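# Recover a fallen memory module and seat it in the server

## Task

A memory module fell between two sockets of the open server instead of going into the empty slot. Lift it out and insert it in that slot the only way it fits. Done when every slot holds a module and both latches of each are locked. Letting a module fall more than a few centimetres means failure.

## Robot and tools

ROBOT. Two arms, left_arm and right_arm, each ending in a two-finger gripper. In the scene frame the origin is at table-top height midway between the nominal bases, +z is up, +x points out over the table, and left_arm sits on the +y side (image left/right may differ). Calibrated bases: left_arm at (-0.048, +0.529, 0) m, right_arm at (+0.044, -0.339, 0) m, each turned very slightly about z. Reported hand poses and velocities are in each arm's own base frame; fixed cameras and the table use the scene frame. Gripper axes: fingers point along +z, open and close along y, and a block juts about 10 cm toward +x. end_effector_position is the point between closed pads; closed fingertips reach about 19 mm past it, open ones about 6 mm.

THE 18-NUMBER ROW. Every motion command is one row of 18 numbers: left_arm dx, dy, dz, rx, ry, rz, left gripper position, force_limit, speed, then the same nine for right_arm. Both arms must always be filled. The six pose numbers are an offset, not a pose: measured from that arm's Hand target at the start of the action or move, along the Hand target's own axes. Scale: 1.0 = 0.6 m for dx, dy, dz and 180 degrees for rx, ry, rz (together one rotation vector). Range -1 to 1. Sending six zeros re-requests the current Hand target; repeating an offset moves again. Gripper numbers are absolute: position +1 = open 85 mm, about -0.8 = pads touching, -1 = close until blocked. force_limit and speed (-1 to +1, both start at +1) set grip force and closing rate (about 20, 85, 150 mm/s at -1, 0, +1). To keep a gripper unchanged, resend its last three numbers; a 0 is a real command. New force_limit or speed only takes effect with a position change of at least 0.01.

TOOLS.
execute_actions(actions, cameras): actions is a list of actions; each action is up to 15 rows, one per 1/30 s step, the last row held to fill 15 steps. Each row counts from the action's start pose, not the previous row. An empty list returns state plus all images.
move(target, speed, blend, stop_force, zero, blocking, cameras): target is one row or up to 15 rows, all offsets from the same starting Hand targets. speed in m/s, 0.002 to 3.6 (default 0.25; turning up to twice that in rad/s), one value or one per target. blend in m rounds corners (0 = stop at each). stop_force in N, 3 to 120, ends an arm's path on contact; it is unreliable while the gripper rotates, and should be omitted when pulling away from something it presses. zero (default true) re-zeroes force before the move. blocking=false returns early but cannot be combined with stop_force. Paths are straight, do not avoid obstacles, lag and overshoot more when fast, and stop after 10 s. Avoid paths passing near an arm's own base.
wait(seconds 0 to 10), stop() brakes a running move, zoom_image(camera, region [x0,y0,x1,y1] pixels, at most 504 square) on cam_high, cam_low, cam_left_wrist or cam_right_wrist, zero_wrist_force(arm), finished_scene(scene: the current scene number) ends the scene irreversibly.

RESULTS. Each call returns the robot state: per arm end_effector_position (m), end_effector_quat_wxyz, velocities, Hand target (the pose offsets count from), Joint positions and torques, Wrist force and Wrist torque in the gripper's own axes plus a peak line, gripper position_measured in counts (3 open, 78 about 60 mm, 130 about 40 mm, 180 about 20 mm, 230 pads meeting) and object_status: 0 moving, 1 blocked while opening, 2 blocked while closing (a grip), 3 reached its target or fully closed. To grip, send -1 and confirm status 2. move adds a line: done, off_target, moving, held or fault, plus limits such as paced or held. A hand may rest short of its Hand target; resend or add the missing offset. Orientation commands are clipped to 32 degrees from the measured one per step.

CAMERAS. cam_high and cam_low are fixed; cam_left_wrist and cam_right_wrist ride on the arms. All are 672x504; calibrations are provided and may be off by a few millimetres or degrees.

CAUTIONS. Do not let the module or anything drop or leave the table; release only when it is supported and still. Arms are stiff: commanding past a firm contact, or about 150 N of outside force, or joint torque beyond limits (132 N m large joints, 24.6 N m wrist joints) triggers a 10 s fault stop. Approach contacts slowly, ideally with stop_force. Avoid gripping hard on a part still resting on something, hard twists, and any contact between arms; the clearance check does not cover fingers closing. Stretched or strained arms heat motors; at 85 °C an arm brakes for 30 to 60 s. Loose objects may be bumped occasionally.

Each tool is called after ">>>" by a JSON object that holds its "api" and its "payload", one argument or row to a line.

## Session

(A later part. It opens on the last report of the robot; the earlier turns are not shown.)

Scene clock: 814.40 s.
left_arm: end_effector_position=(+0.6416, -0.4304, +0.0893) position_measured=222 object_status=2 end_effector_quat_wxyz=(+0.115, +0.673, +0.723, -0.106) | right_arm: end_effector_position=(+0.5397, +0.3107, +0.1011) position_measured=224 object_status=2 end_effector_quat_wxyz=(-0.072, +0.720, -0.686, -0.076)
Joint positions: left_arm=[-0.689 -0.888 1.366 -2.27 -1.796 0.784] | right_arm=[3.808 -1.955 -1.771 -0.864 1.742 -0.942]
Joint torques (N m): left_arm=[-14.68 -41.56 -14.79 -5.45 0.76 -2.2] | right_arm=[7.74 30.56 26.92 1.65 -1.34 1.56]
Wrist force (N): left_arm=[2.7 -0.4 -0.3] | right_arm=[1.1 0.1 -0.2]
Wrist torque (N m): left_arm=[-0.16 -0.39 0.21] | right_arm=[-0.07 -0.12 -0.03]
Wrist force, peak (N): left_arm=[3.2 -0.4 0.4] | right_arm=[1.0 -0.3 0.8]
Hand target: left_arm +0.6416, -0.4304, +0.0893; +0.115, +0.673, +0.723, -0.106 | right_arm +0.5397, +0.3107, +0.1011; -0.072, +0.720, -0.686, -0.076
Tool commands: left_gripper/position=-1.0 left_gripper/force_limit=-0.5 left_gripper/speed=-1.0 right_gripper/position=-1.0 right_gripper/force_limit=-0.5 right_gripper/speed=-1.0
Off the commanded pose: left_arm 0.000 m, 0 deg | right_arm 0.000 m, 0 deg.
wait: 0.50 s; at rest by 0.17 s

>>> {"api": "move", "payload": {
  "target": [0,0,0,0,0,0,-0.42,-0.5,-0.5,0,0,0,0,0,0,-1,-0.5,-1],
  "speed": 0.015
}}

>>> {"api": "move", "payload": {
  "target": [-0.0092,0,-0.025,0,0.0444,0,-0.42,-0.5,-0.5,0,0,0,0,0,0,-1,-0.5,-1],
  "speed": 0.03,
  "cameras": ["cam_low","cam_left_wrist"]
}}

>>> {"api": "zoom_image", "payload": {
  "camera": "cam_left_wrist",
  "region": [300, 200, 440, 340]
}}

>>> {"api": "zoom_image", "payload": {
  "camera": "cam_low",
  "region": [280, 165, 420, 265]
}}

Scene clock: 862.43 s.
left_arm: end_effector_position=(+0.6416, -0.4304, +0.0893) position_measured=182 object_status=0 end_effector_quat_wxyz=(+0.115, +0.673, +0.723, -0.106) | right_arm: end_effector_position=(+0.5397, +0.3107, +0.1011) position_measured=224 object_status=2 end_effector_quat_wxyz=(-0.072, +0.720, -0.686, -0.076)
Joint positions: left_arm=[-0.689 -0.888 1.366 -2.27 -1.796 0.784] | right_arm=[3.808 -1.955 -1.771 -0.864 1.742 -0.942]
Joint torques (N m): left_arm=[-13.55 -42.68 -14.49 -5.35 0.79 -2.23] | right_arm=[7.87 29.44 26.98 1.39 -0.94 1.5]
Wrist force (N): left_arm=[2.2 -0.9 -0.3] | right_arm=[0.5 -0.9 0.5]
Wrist torque (N m): left_arm=[-0.11 -0.34 0.28] | right_arm=[-0.07 -0.05 -0.03]
Wrist force, peak (N): left_arm=[3.1 -0.5 0.4] | right_arm=[1.2 -0.3 0.7]
Hand target: left_arm +0.6416, -0.4304, +0.0893; +0.115, +0.673, +0.723, -0.106 | right_arm +0.5397, +0.3107, +0.1011; -0.072, +0.720, -0.686, -0.076
Off the commanded pose: left_arm 0.000 m, 0 deg | right_arm 0.000 m, 0 deg.
move: done

Scene clock: 865.07 s.
left_arm: end_effector_position=(+0.6416, -0.4311, +0.1053) position_measured=182 object_status=3 end_effector_quat_wxyz=(+0.064, +0.678, +0.729, -0.059) end_effector_velocity=(+0.000, +0.000, +0.000) end_effector_angular_velocity=(-0.004, -0.002, +0.001) | right_arm: end_effector_position=(+0.5397, +0.3107, +0.1011) position_measured=224 object_status=2 end_effector_quat_wxyz=(-0.072, +0.720, -0.686, -0.076)
Joint positions: left_arm=[-0.724 -0.881 1.258 -2.074 -1.692 0.767] | right_arm=[3.808 -1.955 -1.771 -0.864 1.742 -0.942]
Joint velocities: left_arm=[0.001 0 0.003 -0.006 -0.001 -0.001] | right_arm=[within noise]
Joint torques (N m): left_arm=[-1.33 -44.22 -15.41 -5.75 -1.59 -0.99] | right_arm=[8.51 29.32 26.22 1.55 -1.08 1.63]
Wrist force (N): left_arm=[1.9 -0.9 0.0] | right_arm=[0.7 -0.7 0.6]
Wrist torque (N m): left_arm=[-0.13 -0.30 0.26] | right_arm=[-0.06 -0.09 -0.03]
Wrist force, peak (N): left_arm=[2.7 -1.4 -0.3] | right_arm=[0.8 -1.1 0.8]
Hand target: left_arm +0.6416, -0.4310, +0.1053; +0.064, +0.678, +0.729, -0.059 | right_arm +0.5397, +0.3107, +0.1011; -0.072, +0.720, -0.686, -0.076
Off the commanded pose: left_arm 0.000 m, 0 deg | right_arm 0.000 m, 0 deg.
move: done
camera_calibration:
cam_left_wrist: T_world_to_cam=[[0.99658, 0.0824966, -0.00465385, -0.591381], [0.0737812, -0.863112, 0.499594, -0.455172], [0.037198, -0.498229, -0.866247, -0.0204822], [0, 0, 0, 1]] pos_world=[0.623704, -0.354283, 0.206906]
Images, in order (width x height): cam_low 672x504, cam_left_wrist 672x504.

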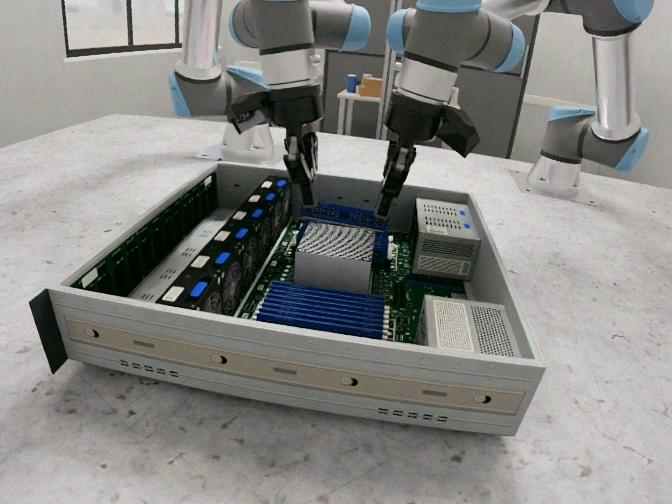

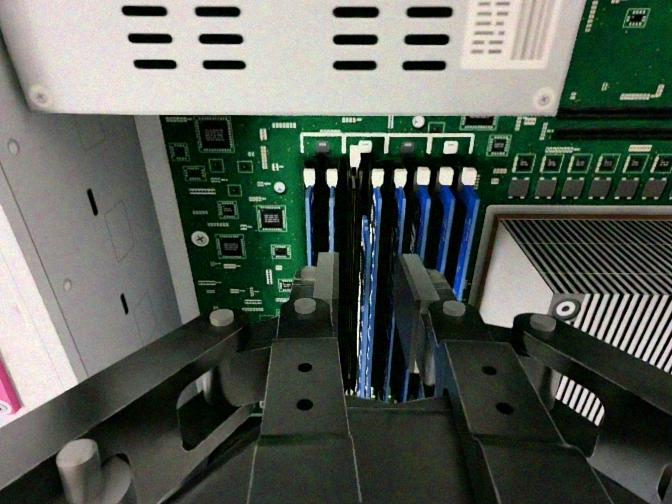

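Scaled by 3.600 from the camera's 672x504 image, which has a finer 960x720 frame.

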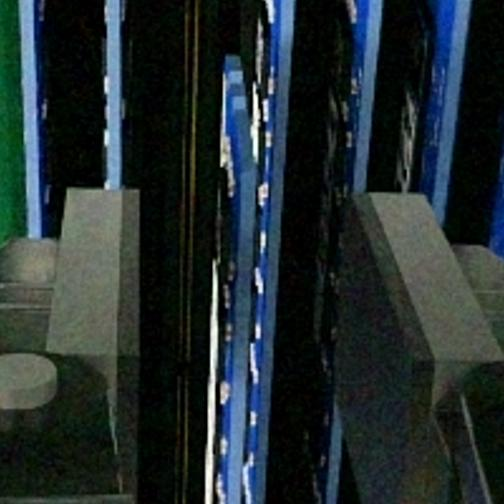

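Scaled by 3.600 from the camera's 672x504 image, which has a finer 960x720 frame.

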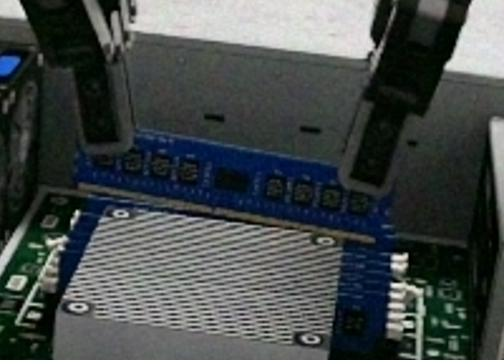

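>>> {"api": "move", "payload": {
  "target": [0,0,0,0,0,0,-1,-0.5,-1,0,0,0,0,0,0,-1,-0.5,-1],
  "speed": 0.015
}}

>>> {"api": "wait", "payload": {
  "seconds": 0.5
}}

>>> {"api": "move", "payload": {
  "target": [0,0,0,0,0,0,-1,-0.5,-1,0,0,0,0,0,0,-0.42,-0.5,-0.5],
  "speed": 0.015
}}

Scene clock: 885.70 s.
left_arm: end_effector_position=(+0.6416, -0.4310, +0.1053) position_measured=228 object_status=0 end_effector_quat_wxyz=(+0.064, +0.678, +0.729, -0.059) | right_arm: end_effector_position=(+0.5397, +0.3107, +0.1011) position_measured=224 object_status=2 end_effector_quat_wxyz=(-0.072, +0.720, -0.686, -0.076)
Joint positions: left_arm=[-0.724 -0.881 1.258 -2.075 -1.692 0.767] | right_arm=[3.808 -1.955 -1.771 -0.864 1.742 -0.942]
Joint torques (N m): left_arm=[13.1 -55.3 -15.15 -5.64 -1.7 2.41] | right_arm=[8.48 29.25 26.15 1.68 -0.96 1.47]
Wrist force (N): left_arm=[1.9 -0.5 -0.1] | right_arm=[0.8 -0.3 0.5]
Wrist torque (N m): left_arm=[-0.16 -0.28 0.21] | right_arm=[-0.08 -0.08 -0.04]
Wrist force, peak (N): left_arm=[2.0 -1.1 -0.1] | right_arm=[0.9 -1.0 0.6]
Hand target: left_arm +0.6416, -0.4310, +0.1053; +0.064, +0.678, +0.729, -0.059 | right_arm +0.5397, +0.3107, +0.1011; -0.072, +0.720, -0.686, -0.076
Off the commanded pose: left_arm 0.000 m, 0 deg | right_arm 0.000 m, 0 deg.
move: done

Scene clock: 886.20 s.
left_arm: end_effector_position=(+0.6416, -0.4310, +0.1053) position_measured=228 object_status=2 end_effector_quat_wxyz=(+0.064, +0.678, +0.729, -0.059) | right_arm: end_effector_position=(+0.5397, +0.3107, +0.1011) position_measured=224 object_status=2 end_effector_quat_wxyz=(-0.072, +0.720, -0.686, -0.076)
Joint positions: left_arm=[-0.724 -0.881 1.258 -2.075 -1.692 0.767] | right_arm=[3.808 -1.955 -1.771 -0.864 1.742 -0.942]
Joint torques (N m): left_arm=[13.31 -55.53 -15.17 -5.31 -1.77 2.53] | right_arm=[8.85 30.33 25.6 1.55 -1.03 1.62]
Wrist force (N): left_arm=[2.1 -0.5 0.2] | right_arm=[1.0 -0.2 0.8]
Wrist torque (N m): left_arm=[-0.16 -0.29 0.21] | right_arm=[-0.06 -0.10 -0.03]
Wrist force, peak (N): left_arm=[2.5 -0.3 0.2] | right_arm=[0.6 -0.3 1.2]
Hand target: left_arm +0.6416, -0.4310, +0.1053; +0.064, +0.678, +0.729, -0.059 | right_arm +0.5397, +0.3107, +0.1011; -0.072, +0.720, -0.686, -0.076
Tool commands: left_gripper/position=-1.0 left_gripper/force_limit=-0.5 left_gripper/speed=-1.0 right_gripper/position=-1.0 right_gripper/force_limit=-0.5 right_gripper/speed=-1.0
Off the commanded pose: left_arm 0.000 m, 0 deg | right_arm 0.000 m, 0 deg.
wait: 0.50 s; at rest by 0.17 s

Scene clock: 886.80 s.
left_arm: end_effector_position=(+0.6416, -0.4310, +0.1053) position_measured=228 object_status=2 end_effector_quat_wxyz=(+0.064, +0.678, +0.729, -0.059) | right_arm: end_effector_position=(+0.5397, +0.3107, +0.1011) position_measured=182 object_status=0 end_effector_quat_wxyz=(-0.072, +0.720, -0.686, -0.076)
Joint positions: left_arm=[-0.724 -0.881 1.258 -2.075 -1.692 0.767] | right_arm=[3.808 -1.955 -1.771 -0.864 1.742 -0.942]
Joint torques (N m): left_arm=[13.24 -55.73 -15.58 -4.86 -1.73 2.46] | right_arm=[7.04 29.8 25.81 1.8 -0.81 1.54]
Wrist force (N): left_arm=[1.9 -0.8 0.2] | right_arm=[0.4 -0.9 0.3]
Wrist torque (N m): left_arm=[-0.11 -0.28 0.26] | right_arm=[-0.09 -0.06 -0.03]
Wrist force, peak (N): left_arm=[2.2 -0.3 0.3] | right_arm=[1.0 -0.3 0.8]
Hand target: left_arm +0.6416, -0.4310, +0.1053; +0.064, +0.678, +0.729, -0.059 | right_arm +0.5397, +0.3107, +0.1011; -0.072, +0.720, -0.686, -0.076
Off the commanded pose: left_arm 0.000 m, 0 deg | right_arm 0.000 m, 0 deg.
move: done

>>> {"api": "move", "payload": {
  "target": [
    [0,0,0,0,0,0,-1,-0.5,-1,-0.0173,0,-0.0815,0,0,0,-0.42,-0.5,-0.5],
    [0,0,0,0,0,0,-1,-0.5,-1,0.0642,0,-0.0988,0,0,0,-0.42,-0.5,-0.5]
  ],
  "speed": [0.05,0.1]
}}

>>> {"api": "move", "payload": {
  "target": [0,0,0,0,0,0,-1,-0.5,-1,0,0,0,0,0,0,0.2,-0.5,-0.5],
  "speed": 0.02,
  "cameras": ["cam_low","cam_right_wrist","cam_left_wrist"]
}}

>>> {"api": "zoom_image", "payload": {
  "camera": "cam_right_wrist",
  "region": [310, 180, 410, 300]
}}

>>> {"api": "zoom_image", "payload": {
  "camera": "cam_left_wrist",
  "region": [300, 160, 420, 280]
}}

>>> {"api": "zoom_image", "payload": {
  "camera": "cam_low",
  "region": [290, 180, 410, 260]
}}

Scene clock: 900.17 s.
left_arm: end_effector_position=(+0.6416, -0.4310, +0.1053) position_measured=228 object_status=2 end_effector_quat_wxyz=(+0.064, +0.678, +0.729, -0.059) | right_arm: end_effector_position=(+0.5421, +0.2607, +0.1510) position_measured=182 object_status=3 end_effector_quat_wxyz=(-0.072, +0.720, -0.686, -0.076)
Joint positions: left_arm=[-0.724 -0.881 1.258 -2.075 -1.692 0.767] | right_arm=[3.736 -1.855 -1.76 -0.987 1.75 -1.015]
Joint torques (N m): left_arm=[13.43 -54.48 -16.5 -1.33 -1.67 2.37] | right_arm=[7.28 25.75 28.82 2.04 -0.18 2.02]
Wrist force (N): left_arm=[2.0 -0.8 0.3] | right_arm=[0.5 0.1 0.0]
Wrist torque (N m): left_arm=[-0.11 -0.30 0.26] | right_arm=[0.03 -0.01 -0.16]
Wrist force, peak (N): left_arm=[2.1 -1.0 0.2] | right_arm=[2.2 -0.1 -0.4]
Hand target: left_arm +0.6416, -0.4310, +0.1053; +0.064, +0.678, +0.729, -0.059 | right_arm +0.5422, +0.2607, +0.1510; -0.072, +0.720, -0.686, -0.076
Off the commanded pose: left_arm 0.000 m, 0 deg | right_arm 0.000 m, 0 deg.
move: done

Scene clock: 901.00 s.
left_arm: end_effector_position=(+0.6416, -0.4310, +0.1053) position_measured=228 object_status=2 end_effector_quat_wxyz=(+0.064, +0.678, +0.729, -0.059) | right_arm: end_effector_position=(+0.5422, +0.2608, +0.1510) position_measured=104 object_status=0 end_effector_quat_wxyz=(-0.072, +0.720, -0.686, -0.076)
Joint positions: left_arm=[-0.724 -0.881 1.258 -2.075 -1.692 0.767] | right_arm=[3.736 -1.855 -1.76 -0.987 1.75 -1.015]
Joint torques (N m): left_arm=[13.01 -54.32 -16.32 -0.83 -1.62 2.4] | right_arm=[0 27 27.94 4.46 -1 -0.88]
Wrist force (N): left_arm=[1.8 -0.8 0.1] | right_arm=[0.6 -0.2 0.1]
Wrist torque (N m): left_arm=[-0.10 -0.27 0.25] | right_arm=[-0.02 -0.05 -0.16]
Wrist force, peak (N): left_arm=[2.1 -0.9 0.2] | right_arm=[1.1 0.0 -0.2]
Hand target: left_arm +0.6416, -0.4310, +0.1053; +0.064, +0.678, +0.729, -0.059 | right_arm +0.5422, +0.2607, +0.1510; -0.072, +0.720, -0.686, -0.076
Off the commanded pose: left_arm 0.000 m, 0 deg | right_arm 0.000 m, 0 deg.
move: done
camera_calibration:
cam_left_wrist: T_world_to_cam=[[0.996581, 0.0824941, -0.00467281, -0.591386], [0.0737782, -0.862975, 0.499831, -0.455085], [0.0372005, -0.498466, -0.866111, -0.0205462], [0, 0, 0, 1]] pos_world=[0.623704, -0.354183, 0.206907]
cam_right_wrist: T_world_to_cam=[[-0.998353, -0.056947, 0.00688062, 0.564634], [-0.0451491, 0.854122, 0.51811, -0.261574], [-0.0353817, 0.516946, -0.855287, 0.141949], [0, 0, 0, 1]] pos_world=[0.556917, 0.18219, 0.253046]
Images, in order (width x height): cam_low 672x504, cam_left_wrist 672x504, cam_right_wrist 672x504.

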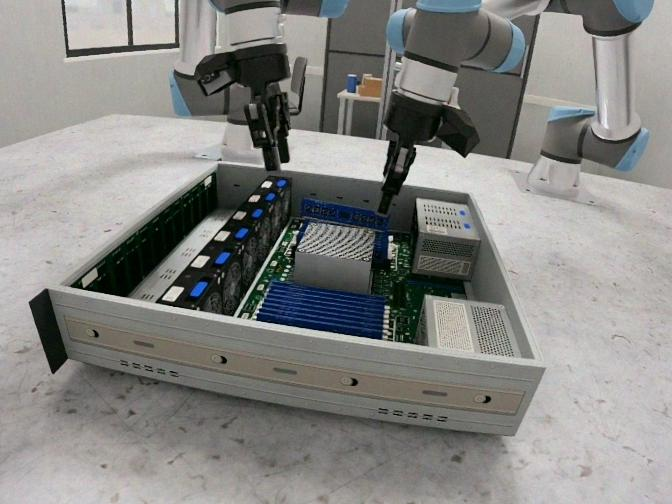

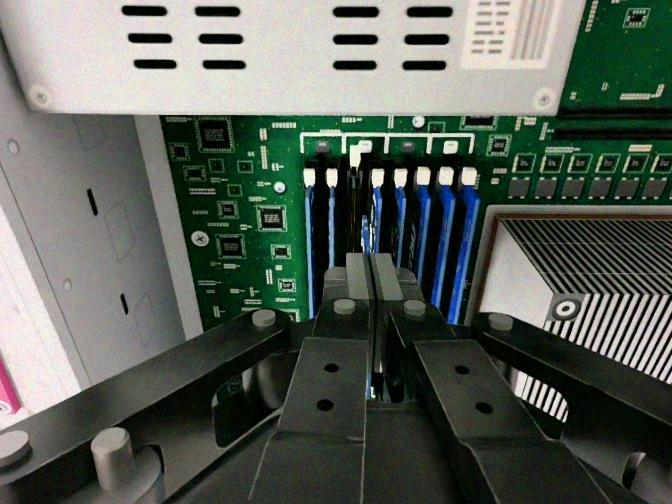

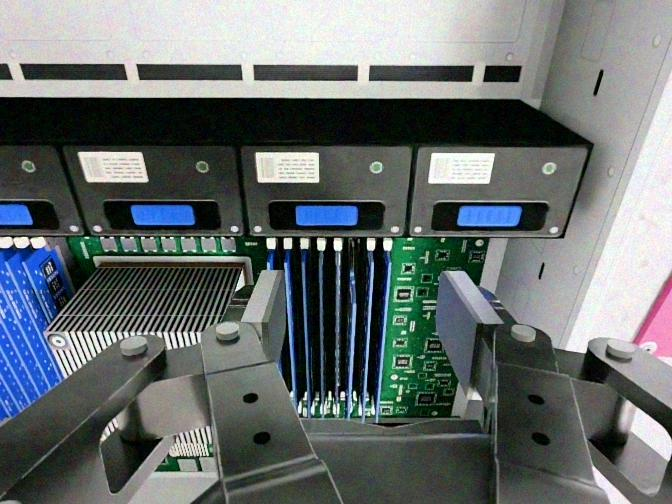

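Scaled by 4.200 from the camera's 672x504 image, which has a finer 960x720 frame.

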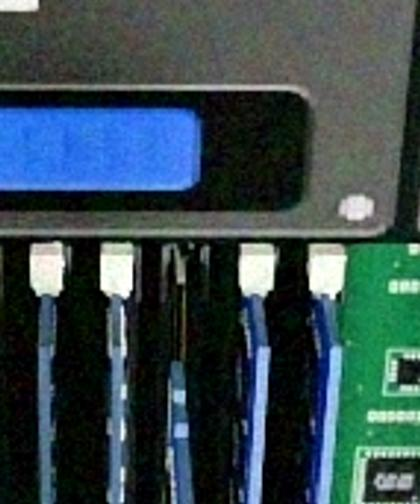

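Scaled by 4.200 from the camera's 672x504 image, which has a finer 960x720 frame.

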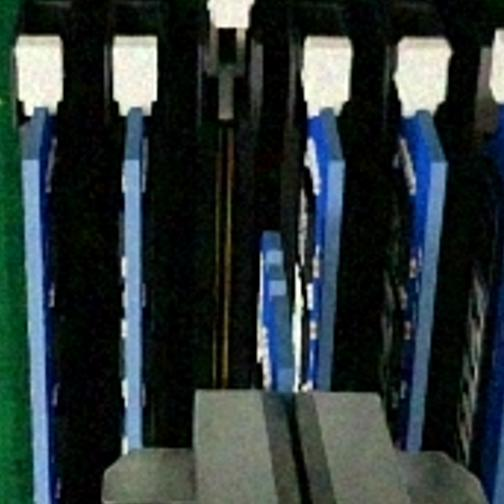

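Scaled by 4.200 from the camera's 672x504 image, which has a finer 960x720 frame.

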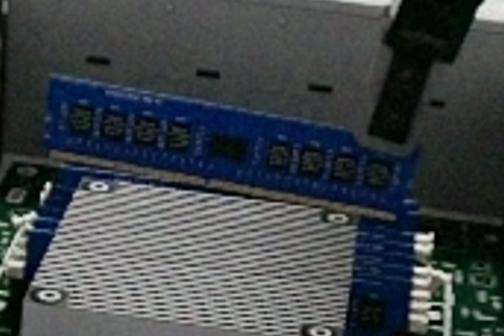

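>>> {"api": "move", "payload": {
  "target": [
    [0.0027,-0.0045,-0.0005,0,0.025,0,-1,-0.5,-1,0,0,0,0,0,0,0.2,-0.5,-0.5],
    [0.0085,-0.0045,0.0323,0,0.025,0,-1,-0.5,-1,0,0,0,0,0,0,0.2,-0.5,-0.5]
  ],
  "speed": [0.03,0.015],
  "cameras": ["cam_low","cam_right_wrist","cam_left_wrist"]
}}

>>> {"api": "zoom_image", "payload": {
  "camera": "cam_right_wrist",
  "region": [310, 230, 410, 350]
}}

>>> {"api": "zoom_image", "payload": {
  "camera": "cam_left_wrist",
  "region": [300, 160, 420, 280]
}}

>>> {"api": "zoom_image", "payload": {
  "camera": "cam_low",
  "region": [290, 180, 410, 260]
}}

Scene clock: 948.47 s.
left_arm: end_effector_position=(+0.6388, -0.4296, +0.0852) position_measured=228 object_status=2 end_effector_quat_wxyz=(+0.036, +0.680, +0.731, -0.033) | right_arm: end_effector_position=(+0.5422, +0.2607, +0.1510) position_measured=104 object_status=3 end_effector_quat_wxyz=(-0.072, +0.720, -0.686, -0.076)
Joint positions: left_arm=[-0.744 -0.851 1.239 -2.029 -1.636 0.752] | right_arm=[3.736 -1.855 -1.76 -0.987 1.75 -1.015]
Joint torques (N m): left_arm=[13.39 -53.15 -25.7 -2.1 -1.61 2.68] | right_arm=[-1.89 26.39 27.65 4.88 -0.89 -1.43]
Wrist force (N): left_arm=[1.7 -0.6 0.3] | right_arm=[0.7 0.0 0.0]
Wrist torque (N m): left_arm=[-0.10 -0.25 0.23] | right_arm=[0.01 -0.05 -0.16]
Wrist force, peak (N): left_arm=[2.3 -0.4 -0.2] | right_arm=[1.0 -0.3 -0.3]
Hand target: left_arm +0.6388, -0.4296, +0.0853; +0.036, +0.680, +0.731, -0.033 | right_arm +0.5422, +0.2607, +0.1510; -0.072, +0.720, -0.686, -0.076
Off the commanded pose: left_arm 0.000 m, 0 deg | right_arm 0.000 m, 0 deg.
move: done
camera_calibration:
cam_left_wrist: T_world_to_cam=[[0.996555, 0.0828464, -0.00386262, -0.588706], [0.0764408, -0.899439, 0.43031, -0.455019], [0.0321754, -0.429122, -0.902673, -0.00110292], [0, 0, 0, 1]] pos_world=[0.621495, -0.360963, 0.19253]
cam_right_wrist: T_world_to_cam=[[-0.998353, -0.056947, 0.00688062, 0.564628], [-0.0451491, 0.854122, 0.51811, -0.261488], [-0.0353817, 0.516946, -0.855287, 0.142], [0, 0, 0, 1]] pos_world=[0.556917, 0.18209, 0.253046]
Images, in order (width x height): cam_low 672x504, cam_left_wrist 672x504, cam_right_wrist 672x504.

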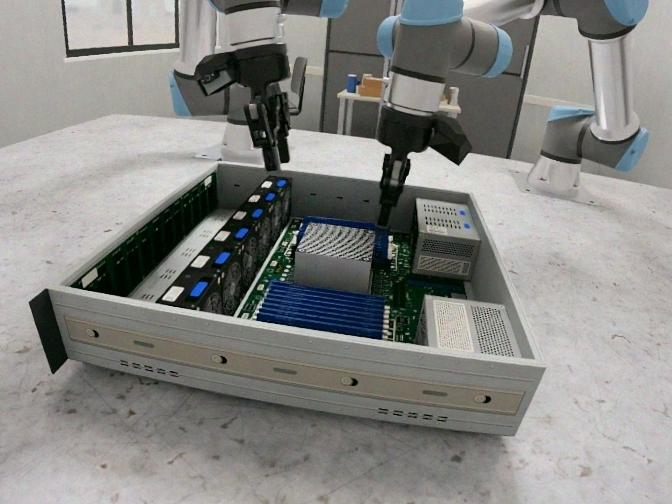

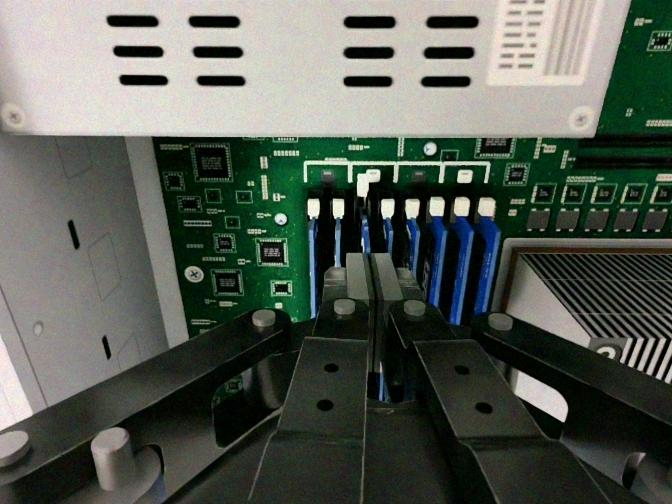

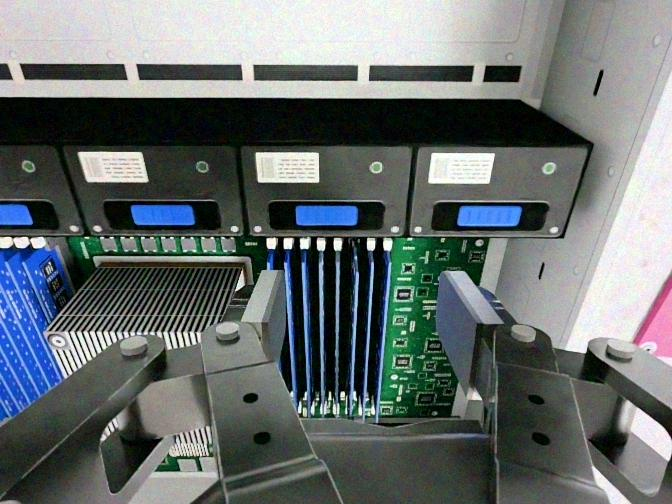

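Scaled by 4.200 from the camera's 672x504 image, which has a finer 960x720 frame.

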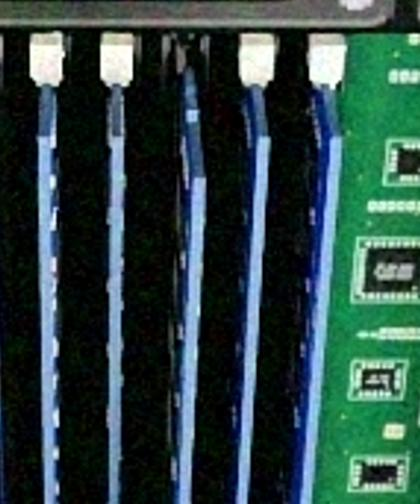

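Scaled by 4.200 from the camera's 672x504 image, which has a finer 960x720 frame.

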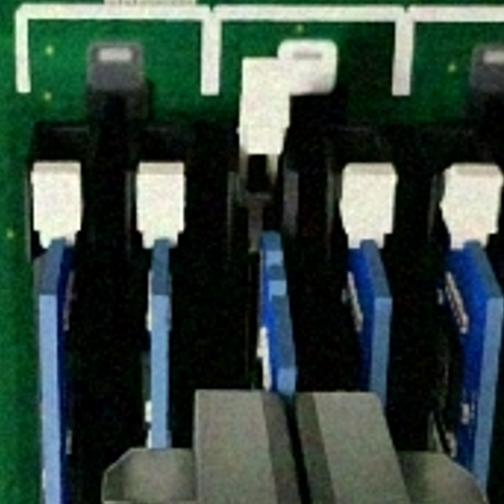

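Scaled by 4.200 from the camera's 672x504 image, which has a finer 960x720 frame.

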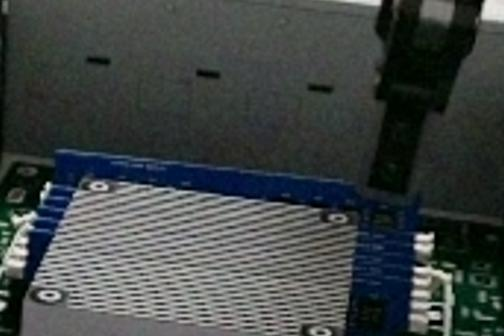

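>>> {"api": "move", "payload": {
  "target": [-0.0052,-0.0003,0.0005,0,0.0083,-0.0022,-1,-0.5,-1,0,0,0,0,0,0,0.2,-0.5,-0.5],
  "speed": 0.02,
  "cameras": ["cam_low","cam_right_wrist","cam_left_wrist"]
}}

>>> {"api": "zoom_image", "payload": {
  "camera": "cam_right_wrist",
  "region": [325, 235, 385, 295]
}}

>>> {"api": "zoom_image", "payload": {
  "camera": "cam_left_wrist",
  "region": [310, 180, 410, 280]
}}

Scene clock: 974.57 s.
left_arm: end_effector_position=(+0.6389, -0.4327, +0.0853) position_measured=228 object_status=2 end_effector_quat_wxyz=(+0.026, +0.678, +0.734, -0.024) | right_arm: end_effector_position=(+0.5422, +0.2607, +0.1510) position_measured=104 object_status=3 end_effector_quat_wxyz=(-0.072, +0.720, -0.686, -0.076)
Joint positions: left_arm=[-0.753 -0.84 1.212 -1.995 -1.618 0.737] | right_arm=[3.736 -1.855 -1.76 -0.987 1.75 -1.015]
Joint torques (N m): left_arm=[-14.77 -51.17 -17.1 -8.08 -3.34 0.27] | right_arm=[-2.56 26.43 26.7 4.78 -0.74 -1.52]
Wrist force (N): left_arm=[15.5 -0.7 -5.1] | right_arm=[0.7 -0.1 -0.3]
Wrist torque (N m): left_arm=[-0.10 -0.37 0.23] | right_arm=[0.01 -0.05 -0.16]
Wrist force, peak (N): left_arm=[16.2 -1.1 -5.6] | right_arm=[1.1 0.0 0.0]
Hand target: left_arm +0.6389, -0.4327, +0.0853; +0.026, +0.678, +0.734, -0.024 | right_arm +0.5422, +0.2607, +0.1510; -0.072, +0.720, -0.686, -0.076
Off the commanded pose: left_arm 0.000 m, 0 deg | right_arm 0.000 m, 0 deg.
move: done
camera_calibration:
cam_left_wrist: T_world_to_cam=[[0.995925, 0.0900798, -0.0042806, -0.584972], [0.0840439, -0.909888, 0.406252, -0.465164], [0.0327002, -0.404956, -0.913751, 0.00868688], [0, 0, 0, 1]] pos_world=[0.621398, -0.367035, 0.194407]
cam_right_wrist: T_world_to_cam=[[-0.998353, -0.056947, 0.00688062, 0.564628], [-0.0451491, 0.854122, 0.51811, -0.261488], [-0.0353817, 0.516946, -0.855287, 0.142], [0, 0, 0, 1]] pos_world=[0.556917, 0.18209, 0.253046]
Images, in order (width x height): cam_low 672x504, cam_left_wrist 672x504, cam_right_wrist 672x504.

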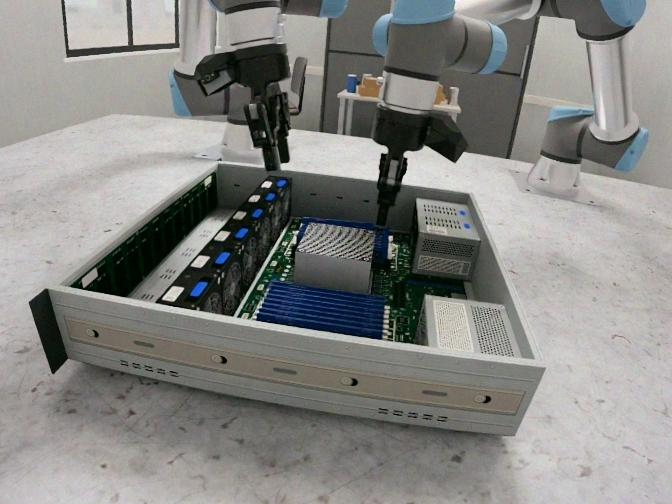

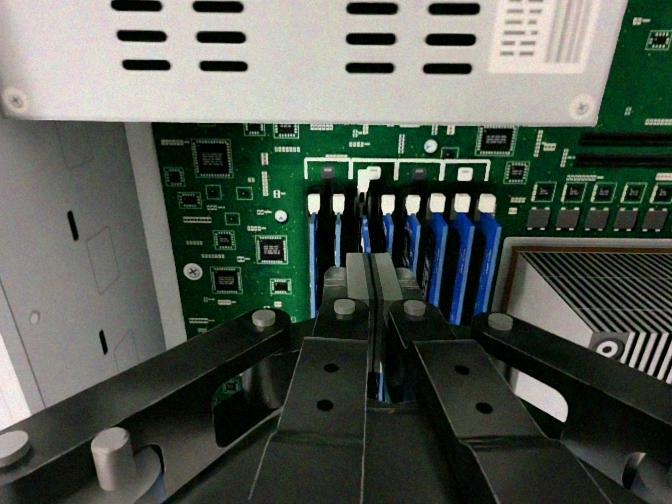

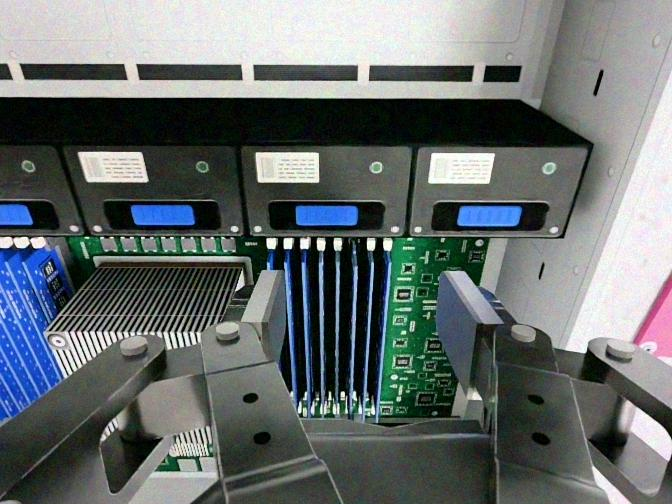

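Scaled by 8.400 from the camera's 672x504 image, which has a finer 960x720 frame.

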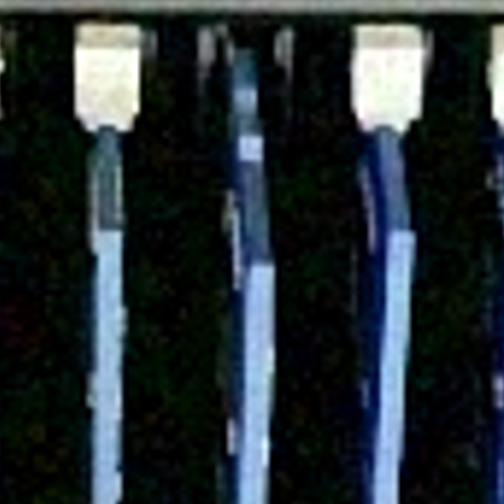

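Scaled by 5.040 from the camera's 672x504 image, which has a finer 960x720 frame.

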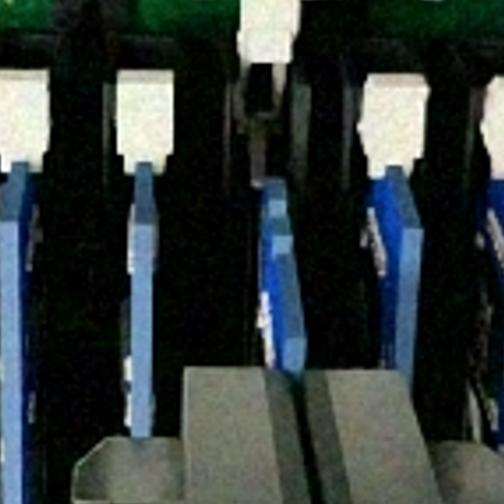

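>>> {"api": "move", "payload": {
  "target": [0.0017,0,-0.0001,0,0,0,-1,-0.5,-1,0,0,0,0,0,0,0.2,-0.5,-0.5],
  "speed": 0.01
}}

Scene clock: 987.40 s.
left_arm: end_effector_position=(+0.6388, -0.4317, +0.0853) position_measured=228 object_status=2 end_effector_quat_wxyz=(+0.026, +0.678, +0.734, -0.024) | right_arm: end_effector_position=(+0.5422, +0.2607, +0.1510) position_measured=104 object_status=3 end_effector_quat_wxyz=(-0.072, +0.720, -0.686, -0.076)
Joint positions: left_arm=[-0.752 -0.842 1.215 -1.996 -1.618 0.738] | right_arm=[3.736 -1.855 -1.76 -0.987 1.75 -1.015]
Joint torques (N m): left_arm=[13.31 -55 -18.5 -5.57 0.59 2.51] | right_arm=[-2.16 26.07 27.46 4.68 -0.97 -1.33]
Wrist force (N): left_arm=[1.5 -0.9 0.0] | right_arm=[0.6 0.1 -0.1]
Wrist torque (N m): left_arm=[-0.14 -0.22 0.02] | right_arm=[0.03 -0.03 -0.15]
Wrist force, peak (N): left_arm=[19.1 -0.7 -4.3] | right_arm=[1.1 -0.1 0.2]
Hand target: left_arm +0.6388, -0.4317, +0.0853; +0.026, +0.678, +0.734, -0.024 | right_arm +0.5422, +0.2607, +0.1510; -0.072, +0.720, -0.686, -0.076
Off the commanded pose: left_arm 0.000 m, 0 deg | right_arm 0.000 m, 0 deg.
move: done

>>> {"api": "wait", "payload": {
  "seconds": 0.1,
  "cameras": ["cam_low","cam_right_wrist","cam_left_wrist"]
}}

>>> {"api": "zoom_image", "payload": {
  "camera": "cam_right_wrist",
  "region": [325, 235, 385, 295]
}}

>>> {"api": "zoom_image", "payload": {
  "camera": "cam_left_wrist",
  "region": [310, 180, 410, 280]
}}

>>> {"api": "zoom_image", "payload": {
  "camera": "cam_low",
  "region": [290, 180, 410, 260]
}}

Scene clock: 993.07 s.
left_arm: end_effector_position=(+0.6388, -0.4317, +0.0853) position_measured=228 object_status=2 end_effector_quat_wxyz=(+0.026, +0.678, +0.734, -0.024) | right_arm: end_effector_position=(+0.5422, +0.2607, +0.1510) position_measured=104 object_status=3 end_effector_quat_wxyz=(-0.072, +0.720, -0.686, -0.076)
Joint positions: left_arm=[-0.752 -0.842 1.215 -1.996 -1.618 0.738] | right_arm=[3.736 -1.855 -1.76 -0.987 1.75 -1.015]
Joint torques (N m): left_arm=[13.8 -42.6 -27.97 -0.73 0.99 -1.95] | right_arm=[-1.58 26.77 27.64 4.6 -0.97 -1.33]
Wrist force (N): left_arm=[1.4 -0.8 0.0] | right_arm=[0.8 0.1 0.0]
Wrist torque (N m): left_arm=[-0.11 -0.22 0.01] | right_arm=[0.03 -0.07 -0.16]
Wrist force, peak (N): left_arm=[1.7 -1.1 0.0] | right_arm=[1.0 -0.1 -0.1]
Hand target: left_arm +0.6388, -0.4317, +0.0853; +0.026, +0.678, +0.734, -0.024 | right_arm +0.5422, +0.2607, +0.1510; -0.072, +0.720, -0.686, -0.076
Tool commands: left_gripper/position=-1.0 left_gripper/force_limit=-0.5 left_gripper/speed=-1.0 right_gripper/position=+0.2 right_gripper/force_limit=-0.5 right_gripper/speed=-0.5
Off the commanded pose: left_arm 0.000 m, 0 deg | right_arm 0.000 m, 0 deg.
wait: 0.10 s; at rest from the start
camera_calibration:
cam_left_wrist: T_world_to_cam=[[0.995947, 0.0898499, -0.00410639, -0.585093], [0.0837485, -0.909729, 0.406668, -0.464125], [0.0328034, -0.405364, -0.913567, 0.00893719], [0, 0, 0, 1]] pos_world=[0.621298, -0.366035, 0.194507]
cam_right_wrist: T_world_to_cam=[[-0.998353, -0.056947, 0.00688062, 0.564628], [-0.0451491, 0.854122, 0.51811, -0.261488], [-0.0353817, 0.516946, -0.855287, 0.142], [0, 0, 0, 1]] pos_world=[0.556917, 0.18209, 0.253046]
Images, in order (width x height): cam_low 672x504, cam_left_wrist 672x504, cam_right_wrist 672x504.

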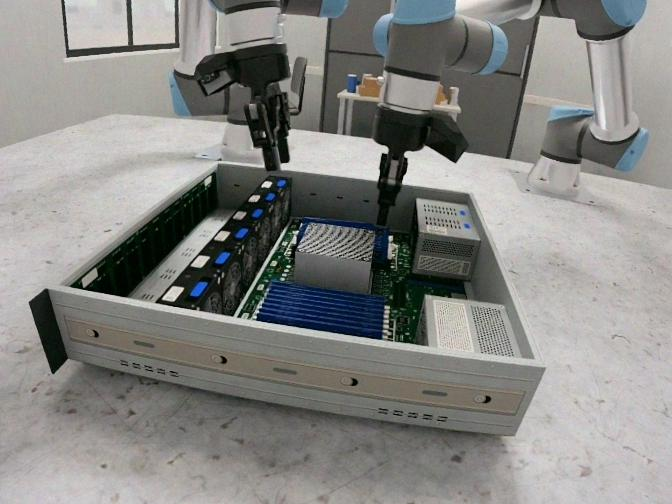

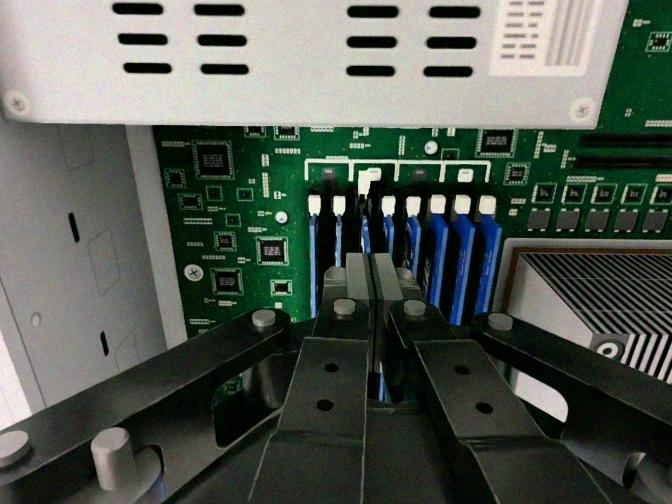

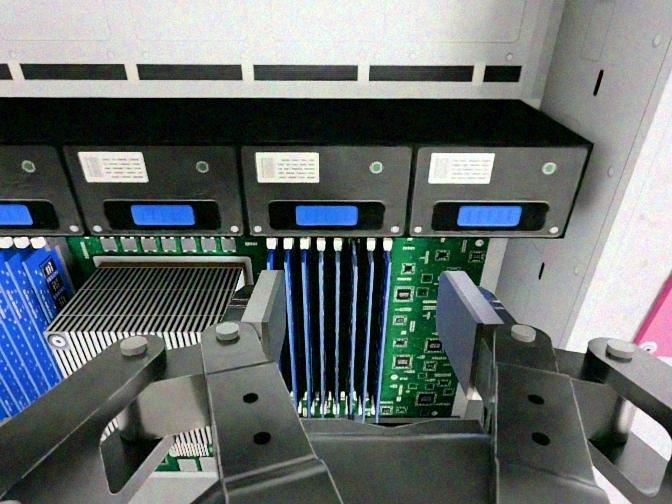

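Scaled by 8.400 from the camera's 672x504 image, which has a finer 960x720 frame.

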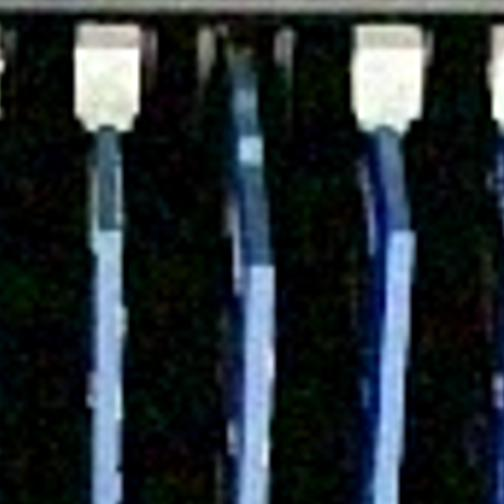

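Scaled by 5.040 from the camera's 672x504 image, which has a finer 960x720 frame.

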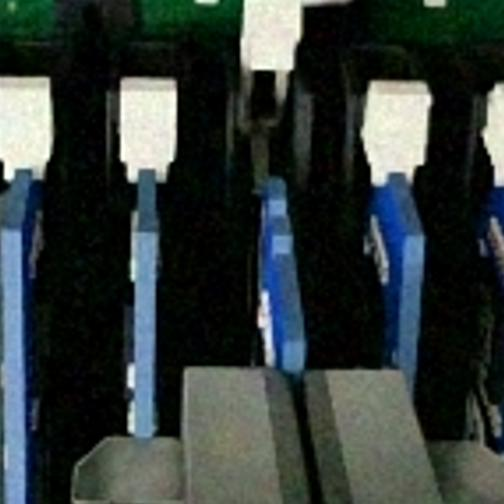

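Scaled by 4.200 from the camera's 672x504 image, which has a finer 960x720 frame.

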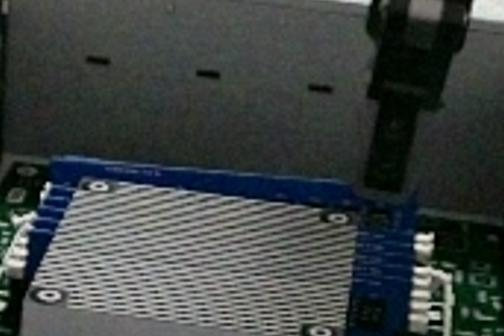

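>>> {"api": "move", "payload": {
  "target": [0.0018,-0.0003,-0.0001,0,-0.0044,0,-1,-0.5,-1,0,0,0,0,0,0,0.2,-0.5,-0.5],
  "speed": 0.02
}}

>>> {"api": "move", "payload": {
  "target": [0.0009,0,0.012,0,0,0,-1,-0.5,-1,0,0,0,0,0,0,0.2,-0.5,-0.5],
  "speed": 0.006,
  "stop_force": 3,
  "cameras": ["cam_low","cam_right_wrist","cam_left_wrist"]
}}

>>> {"api": "zoom_image", "payload": {
  "camera": "cam_right_wrist",
  "region": [325, 235, 385, 295]
}}

>>> {"api": "zoom_image", "payload": {
  "camera": "cam_left_wrist",
  "region": [310, 180, 410, 280]
}}

>>> {"api": "zoom_image", "payload": {
  "camera": "cam_low",
  "region": [290, 180, 410, 260]
}}

Scene clock: 1024.20 s.
left_arm: end_effector_position=(+0.6385, -0.4306, +0.0853) position_measured=228 object_status=2 end_effector_quat_wxyz=(+0.031, +0.678, +0.734, -0.029) | right_arm: end_effector_position=(+0.5422, +0.2607, +0.1510) position_measured=104 object_status=3 end_effector_quat_wxyz=(-0.072, +0.720, -0.686, -0.076)
Joint positions: left_arm=[-0.748 -0.847 1.228 -2.015 -1.628 0.742] | right_arm=[3.736 -1.855 -1.76 -0.987 1.75 -1.015]
Joint torques (N m): left_arm=[6.62 -48.6 -27.9 -1.38 0.47 1.83] | right_arm=[-1.34 25.52 26.26 4.69 -1 -1.47]
Wrist force (N): left_arm=[1.4 -0.7 -0.1] | right_arm=[0.7 0.1 -0.3]
Wrist torque (N m): left_arm=[-0.13 -0.20 0.01] | right_arm=[0.04 -0.05 -0.15]
Wrist force, peak (N): left_arm=[1.9 -0.8 0.2] | right_arm=[1.0 -0.1 0.1]
Hand target: left_arm +0.6385, -0.4306, +0.0853; +0.031, +0.678, +0.734, -0.028 | right_arm +0.5422, +0.2607, +0.1510; -0.072, +0.720, -0.686, -0.076
Off the commanded pose: left_arm 0.000 m, 0 deg | right_arm 0.000 m, 0 deg.
move: done

Scene clock: 1026.03 s.
left_arm: end_effector_position=(+0.6385, -0.4307, +0.0780) position_measured=228 object_status=2 end_effector_quat_wxyz=(+0.031, +0.678, +0.734, -0.028) | right_arm: end_effector_position=(+0.5422, +0.2607, +0.1510) position_measured=104 object_status=3 end_effector_quat_wxyz=(-0.072, +0.720, -0.686, -0.076)
Joint positions: left_arm=[-0.748 -0.84 1.236 -2.029 -1.628 0.742] | right_arm=[3.736 -1.855 -1.76 -0.987 1.75 -1.015]
Joint torques (N m): left_arm=[-13.94 -51.54 -25.66 -1.49 1.1 -2.49] | right_arm=[-1.47 26.31 27.4 4.57 -0.79 -1.47]
Wrist force (N): left_arm=[3.2 -0.6 -0.1] | right_arm=[0.6 -0.1 0.1]
Wrist torque (N m): left_arm=[-0.13 -0.28 0.01] | right_arm=[0.01 -0.04 -0.15]
Wrist force, peak (N): left_arm=[3.3 -0.7 -0.2] | right_arm=[1.0 0.0 0.0]
Hand target: left_arm +0.6385, -0.4307, +0.0781; +0.031, +0.678, +0.734, -0.028 | right_arm +0.5422, +0.2607, +0.1510; -0.072, +0.720, -0.686, -0.076
Off the commanded pose: left_arm 0.000 m, 0 deg | right_arm 0.000 m, 0 deg.
move: done
camera_calibration:
cam_left_wrist: T_world_to_cam=[[0.995946, 0.089849, -0.00427372, -0.584922], [0.083355, -0.904018, 0.419288, -0.458497], [0.0338091, -0.417945, -0.907843, -0.00388072], [0, 0, 0, 1]] pos_world=[0.6209, -0.363557, 0.18622]
cam_right_wrist: T_world_to_cam=[[-0.998353, -0.056947, 0.00688062, 0.564628], [-0.0451491, 0.854122, 0.51811, -0.261488], [-0.0353817, 0.516946, -0.855287, 0.142], [0, 0, 0, 1]] pos_world=[0.556917, 0.18209, 0.253046]
Images, in order (width x height): cam_low 672x504, cam_left_wrist 672x504, cam_right_wrist 672x504.

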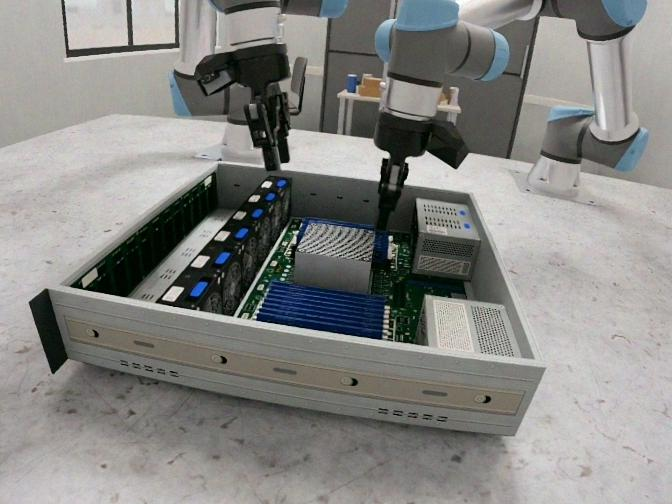

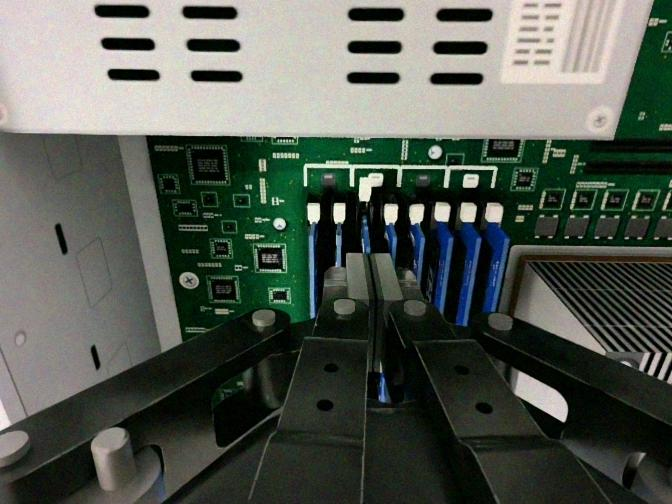

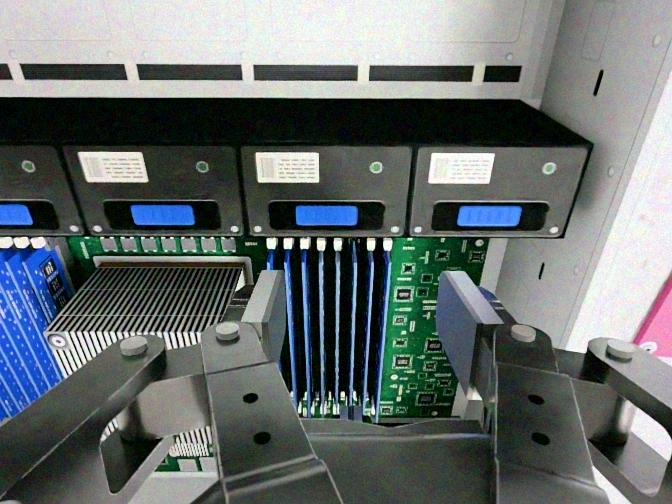

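Scaled by 8.400 from the camera's 672x504 image, which has a finer 960x720 frame.

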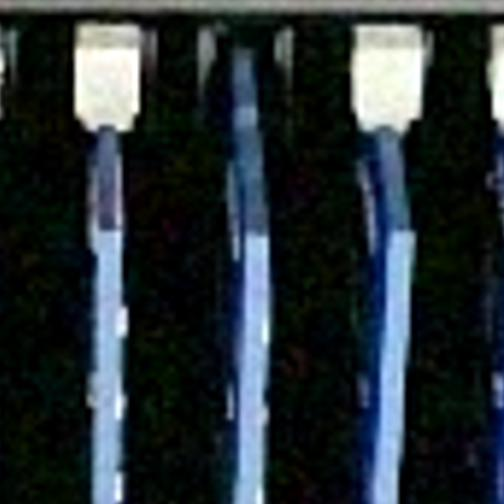

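Scaled by 5.040 from the camera's 672x504 image, which has a finer 960x720 frame.

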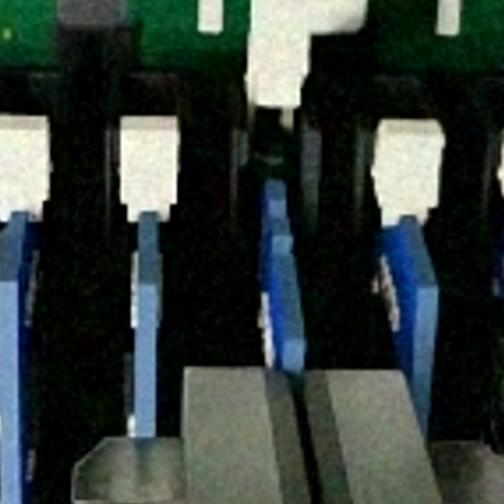

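Scaled by 4.200 from the camera's 672x504 image, which has a finer 960x720 frame.

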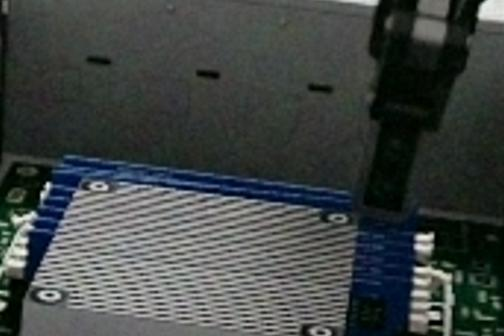

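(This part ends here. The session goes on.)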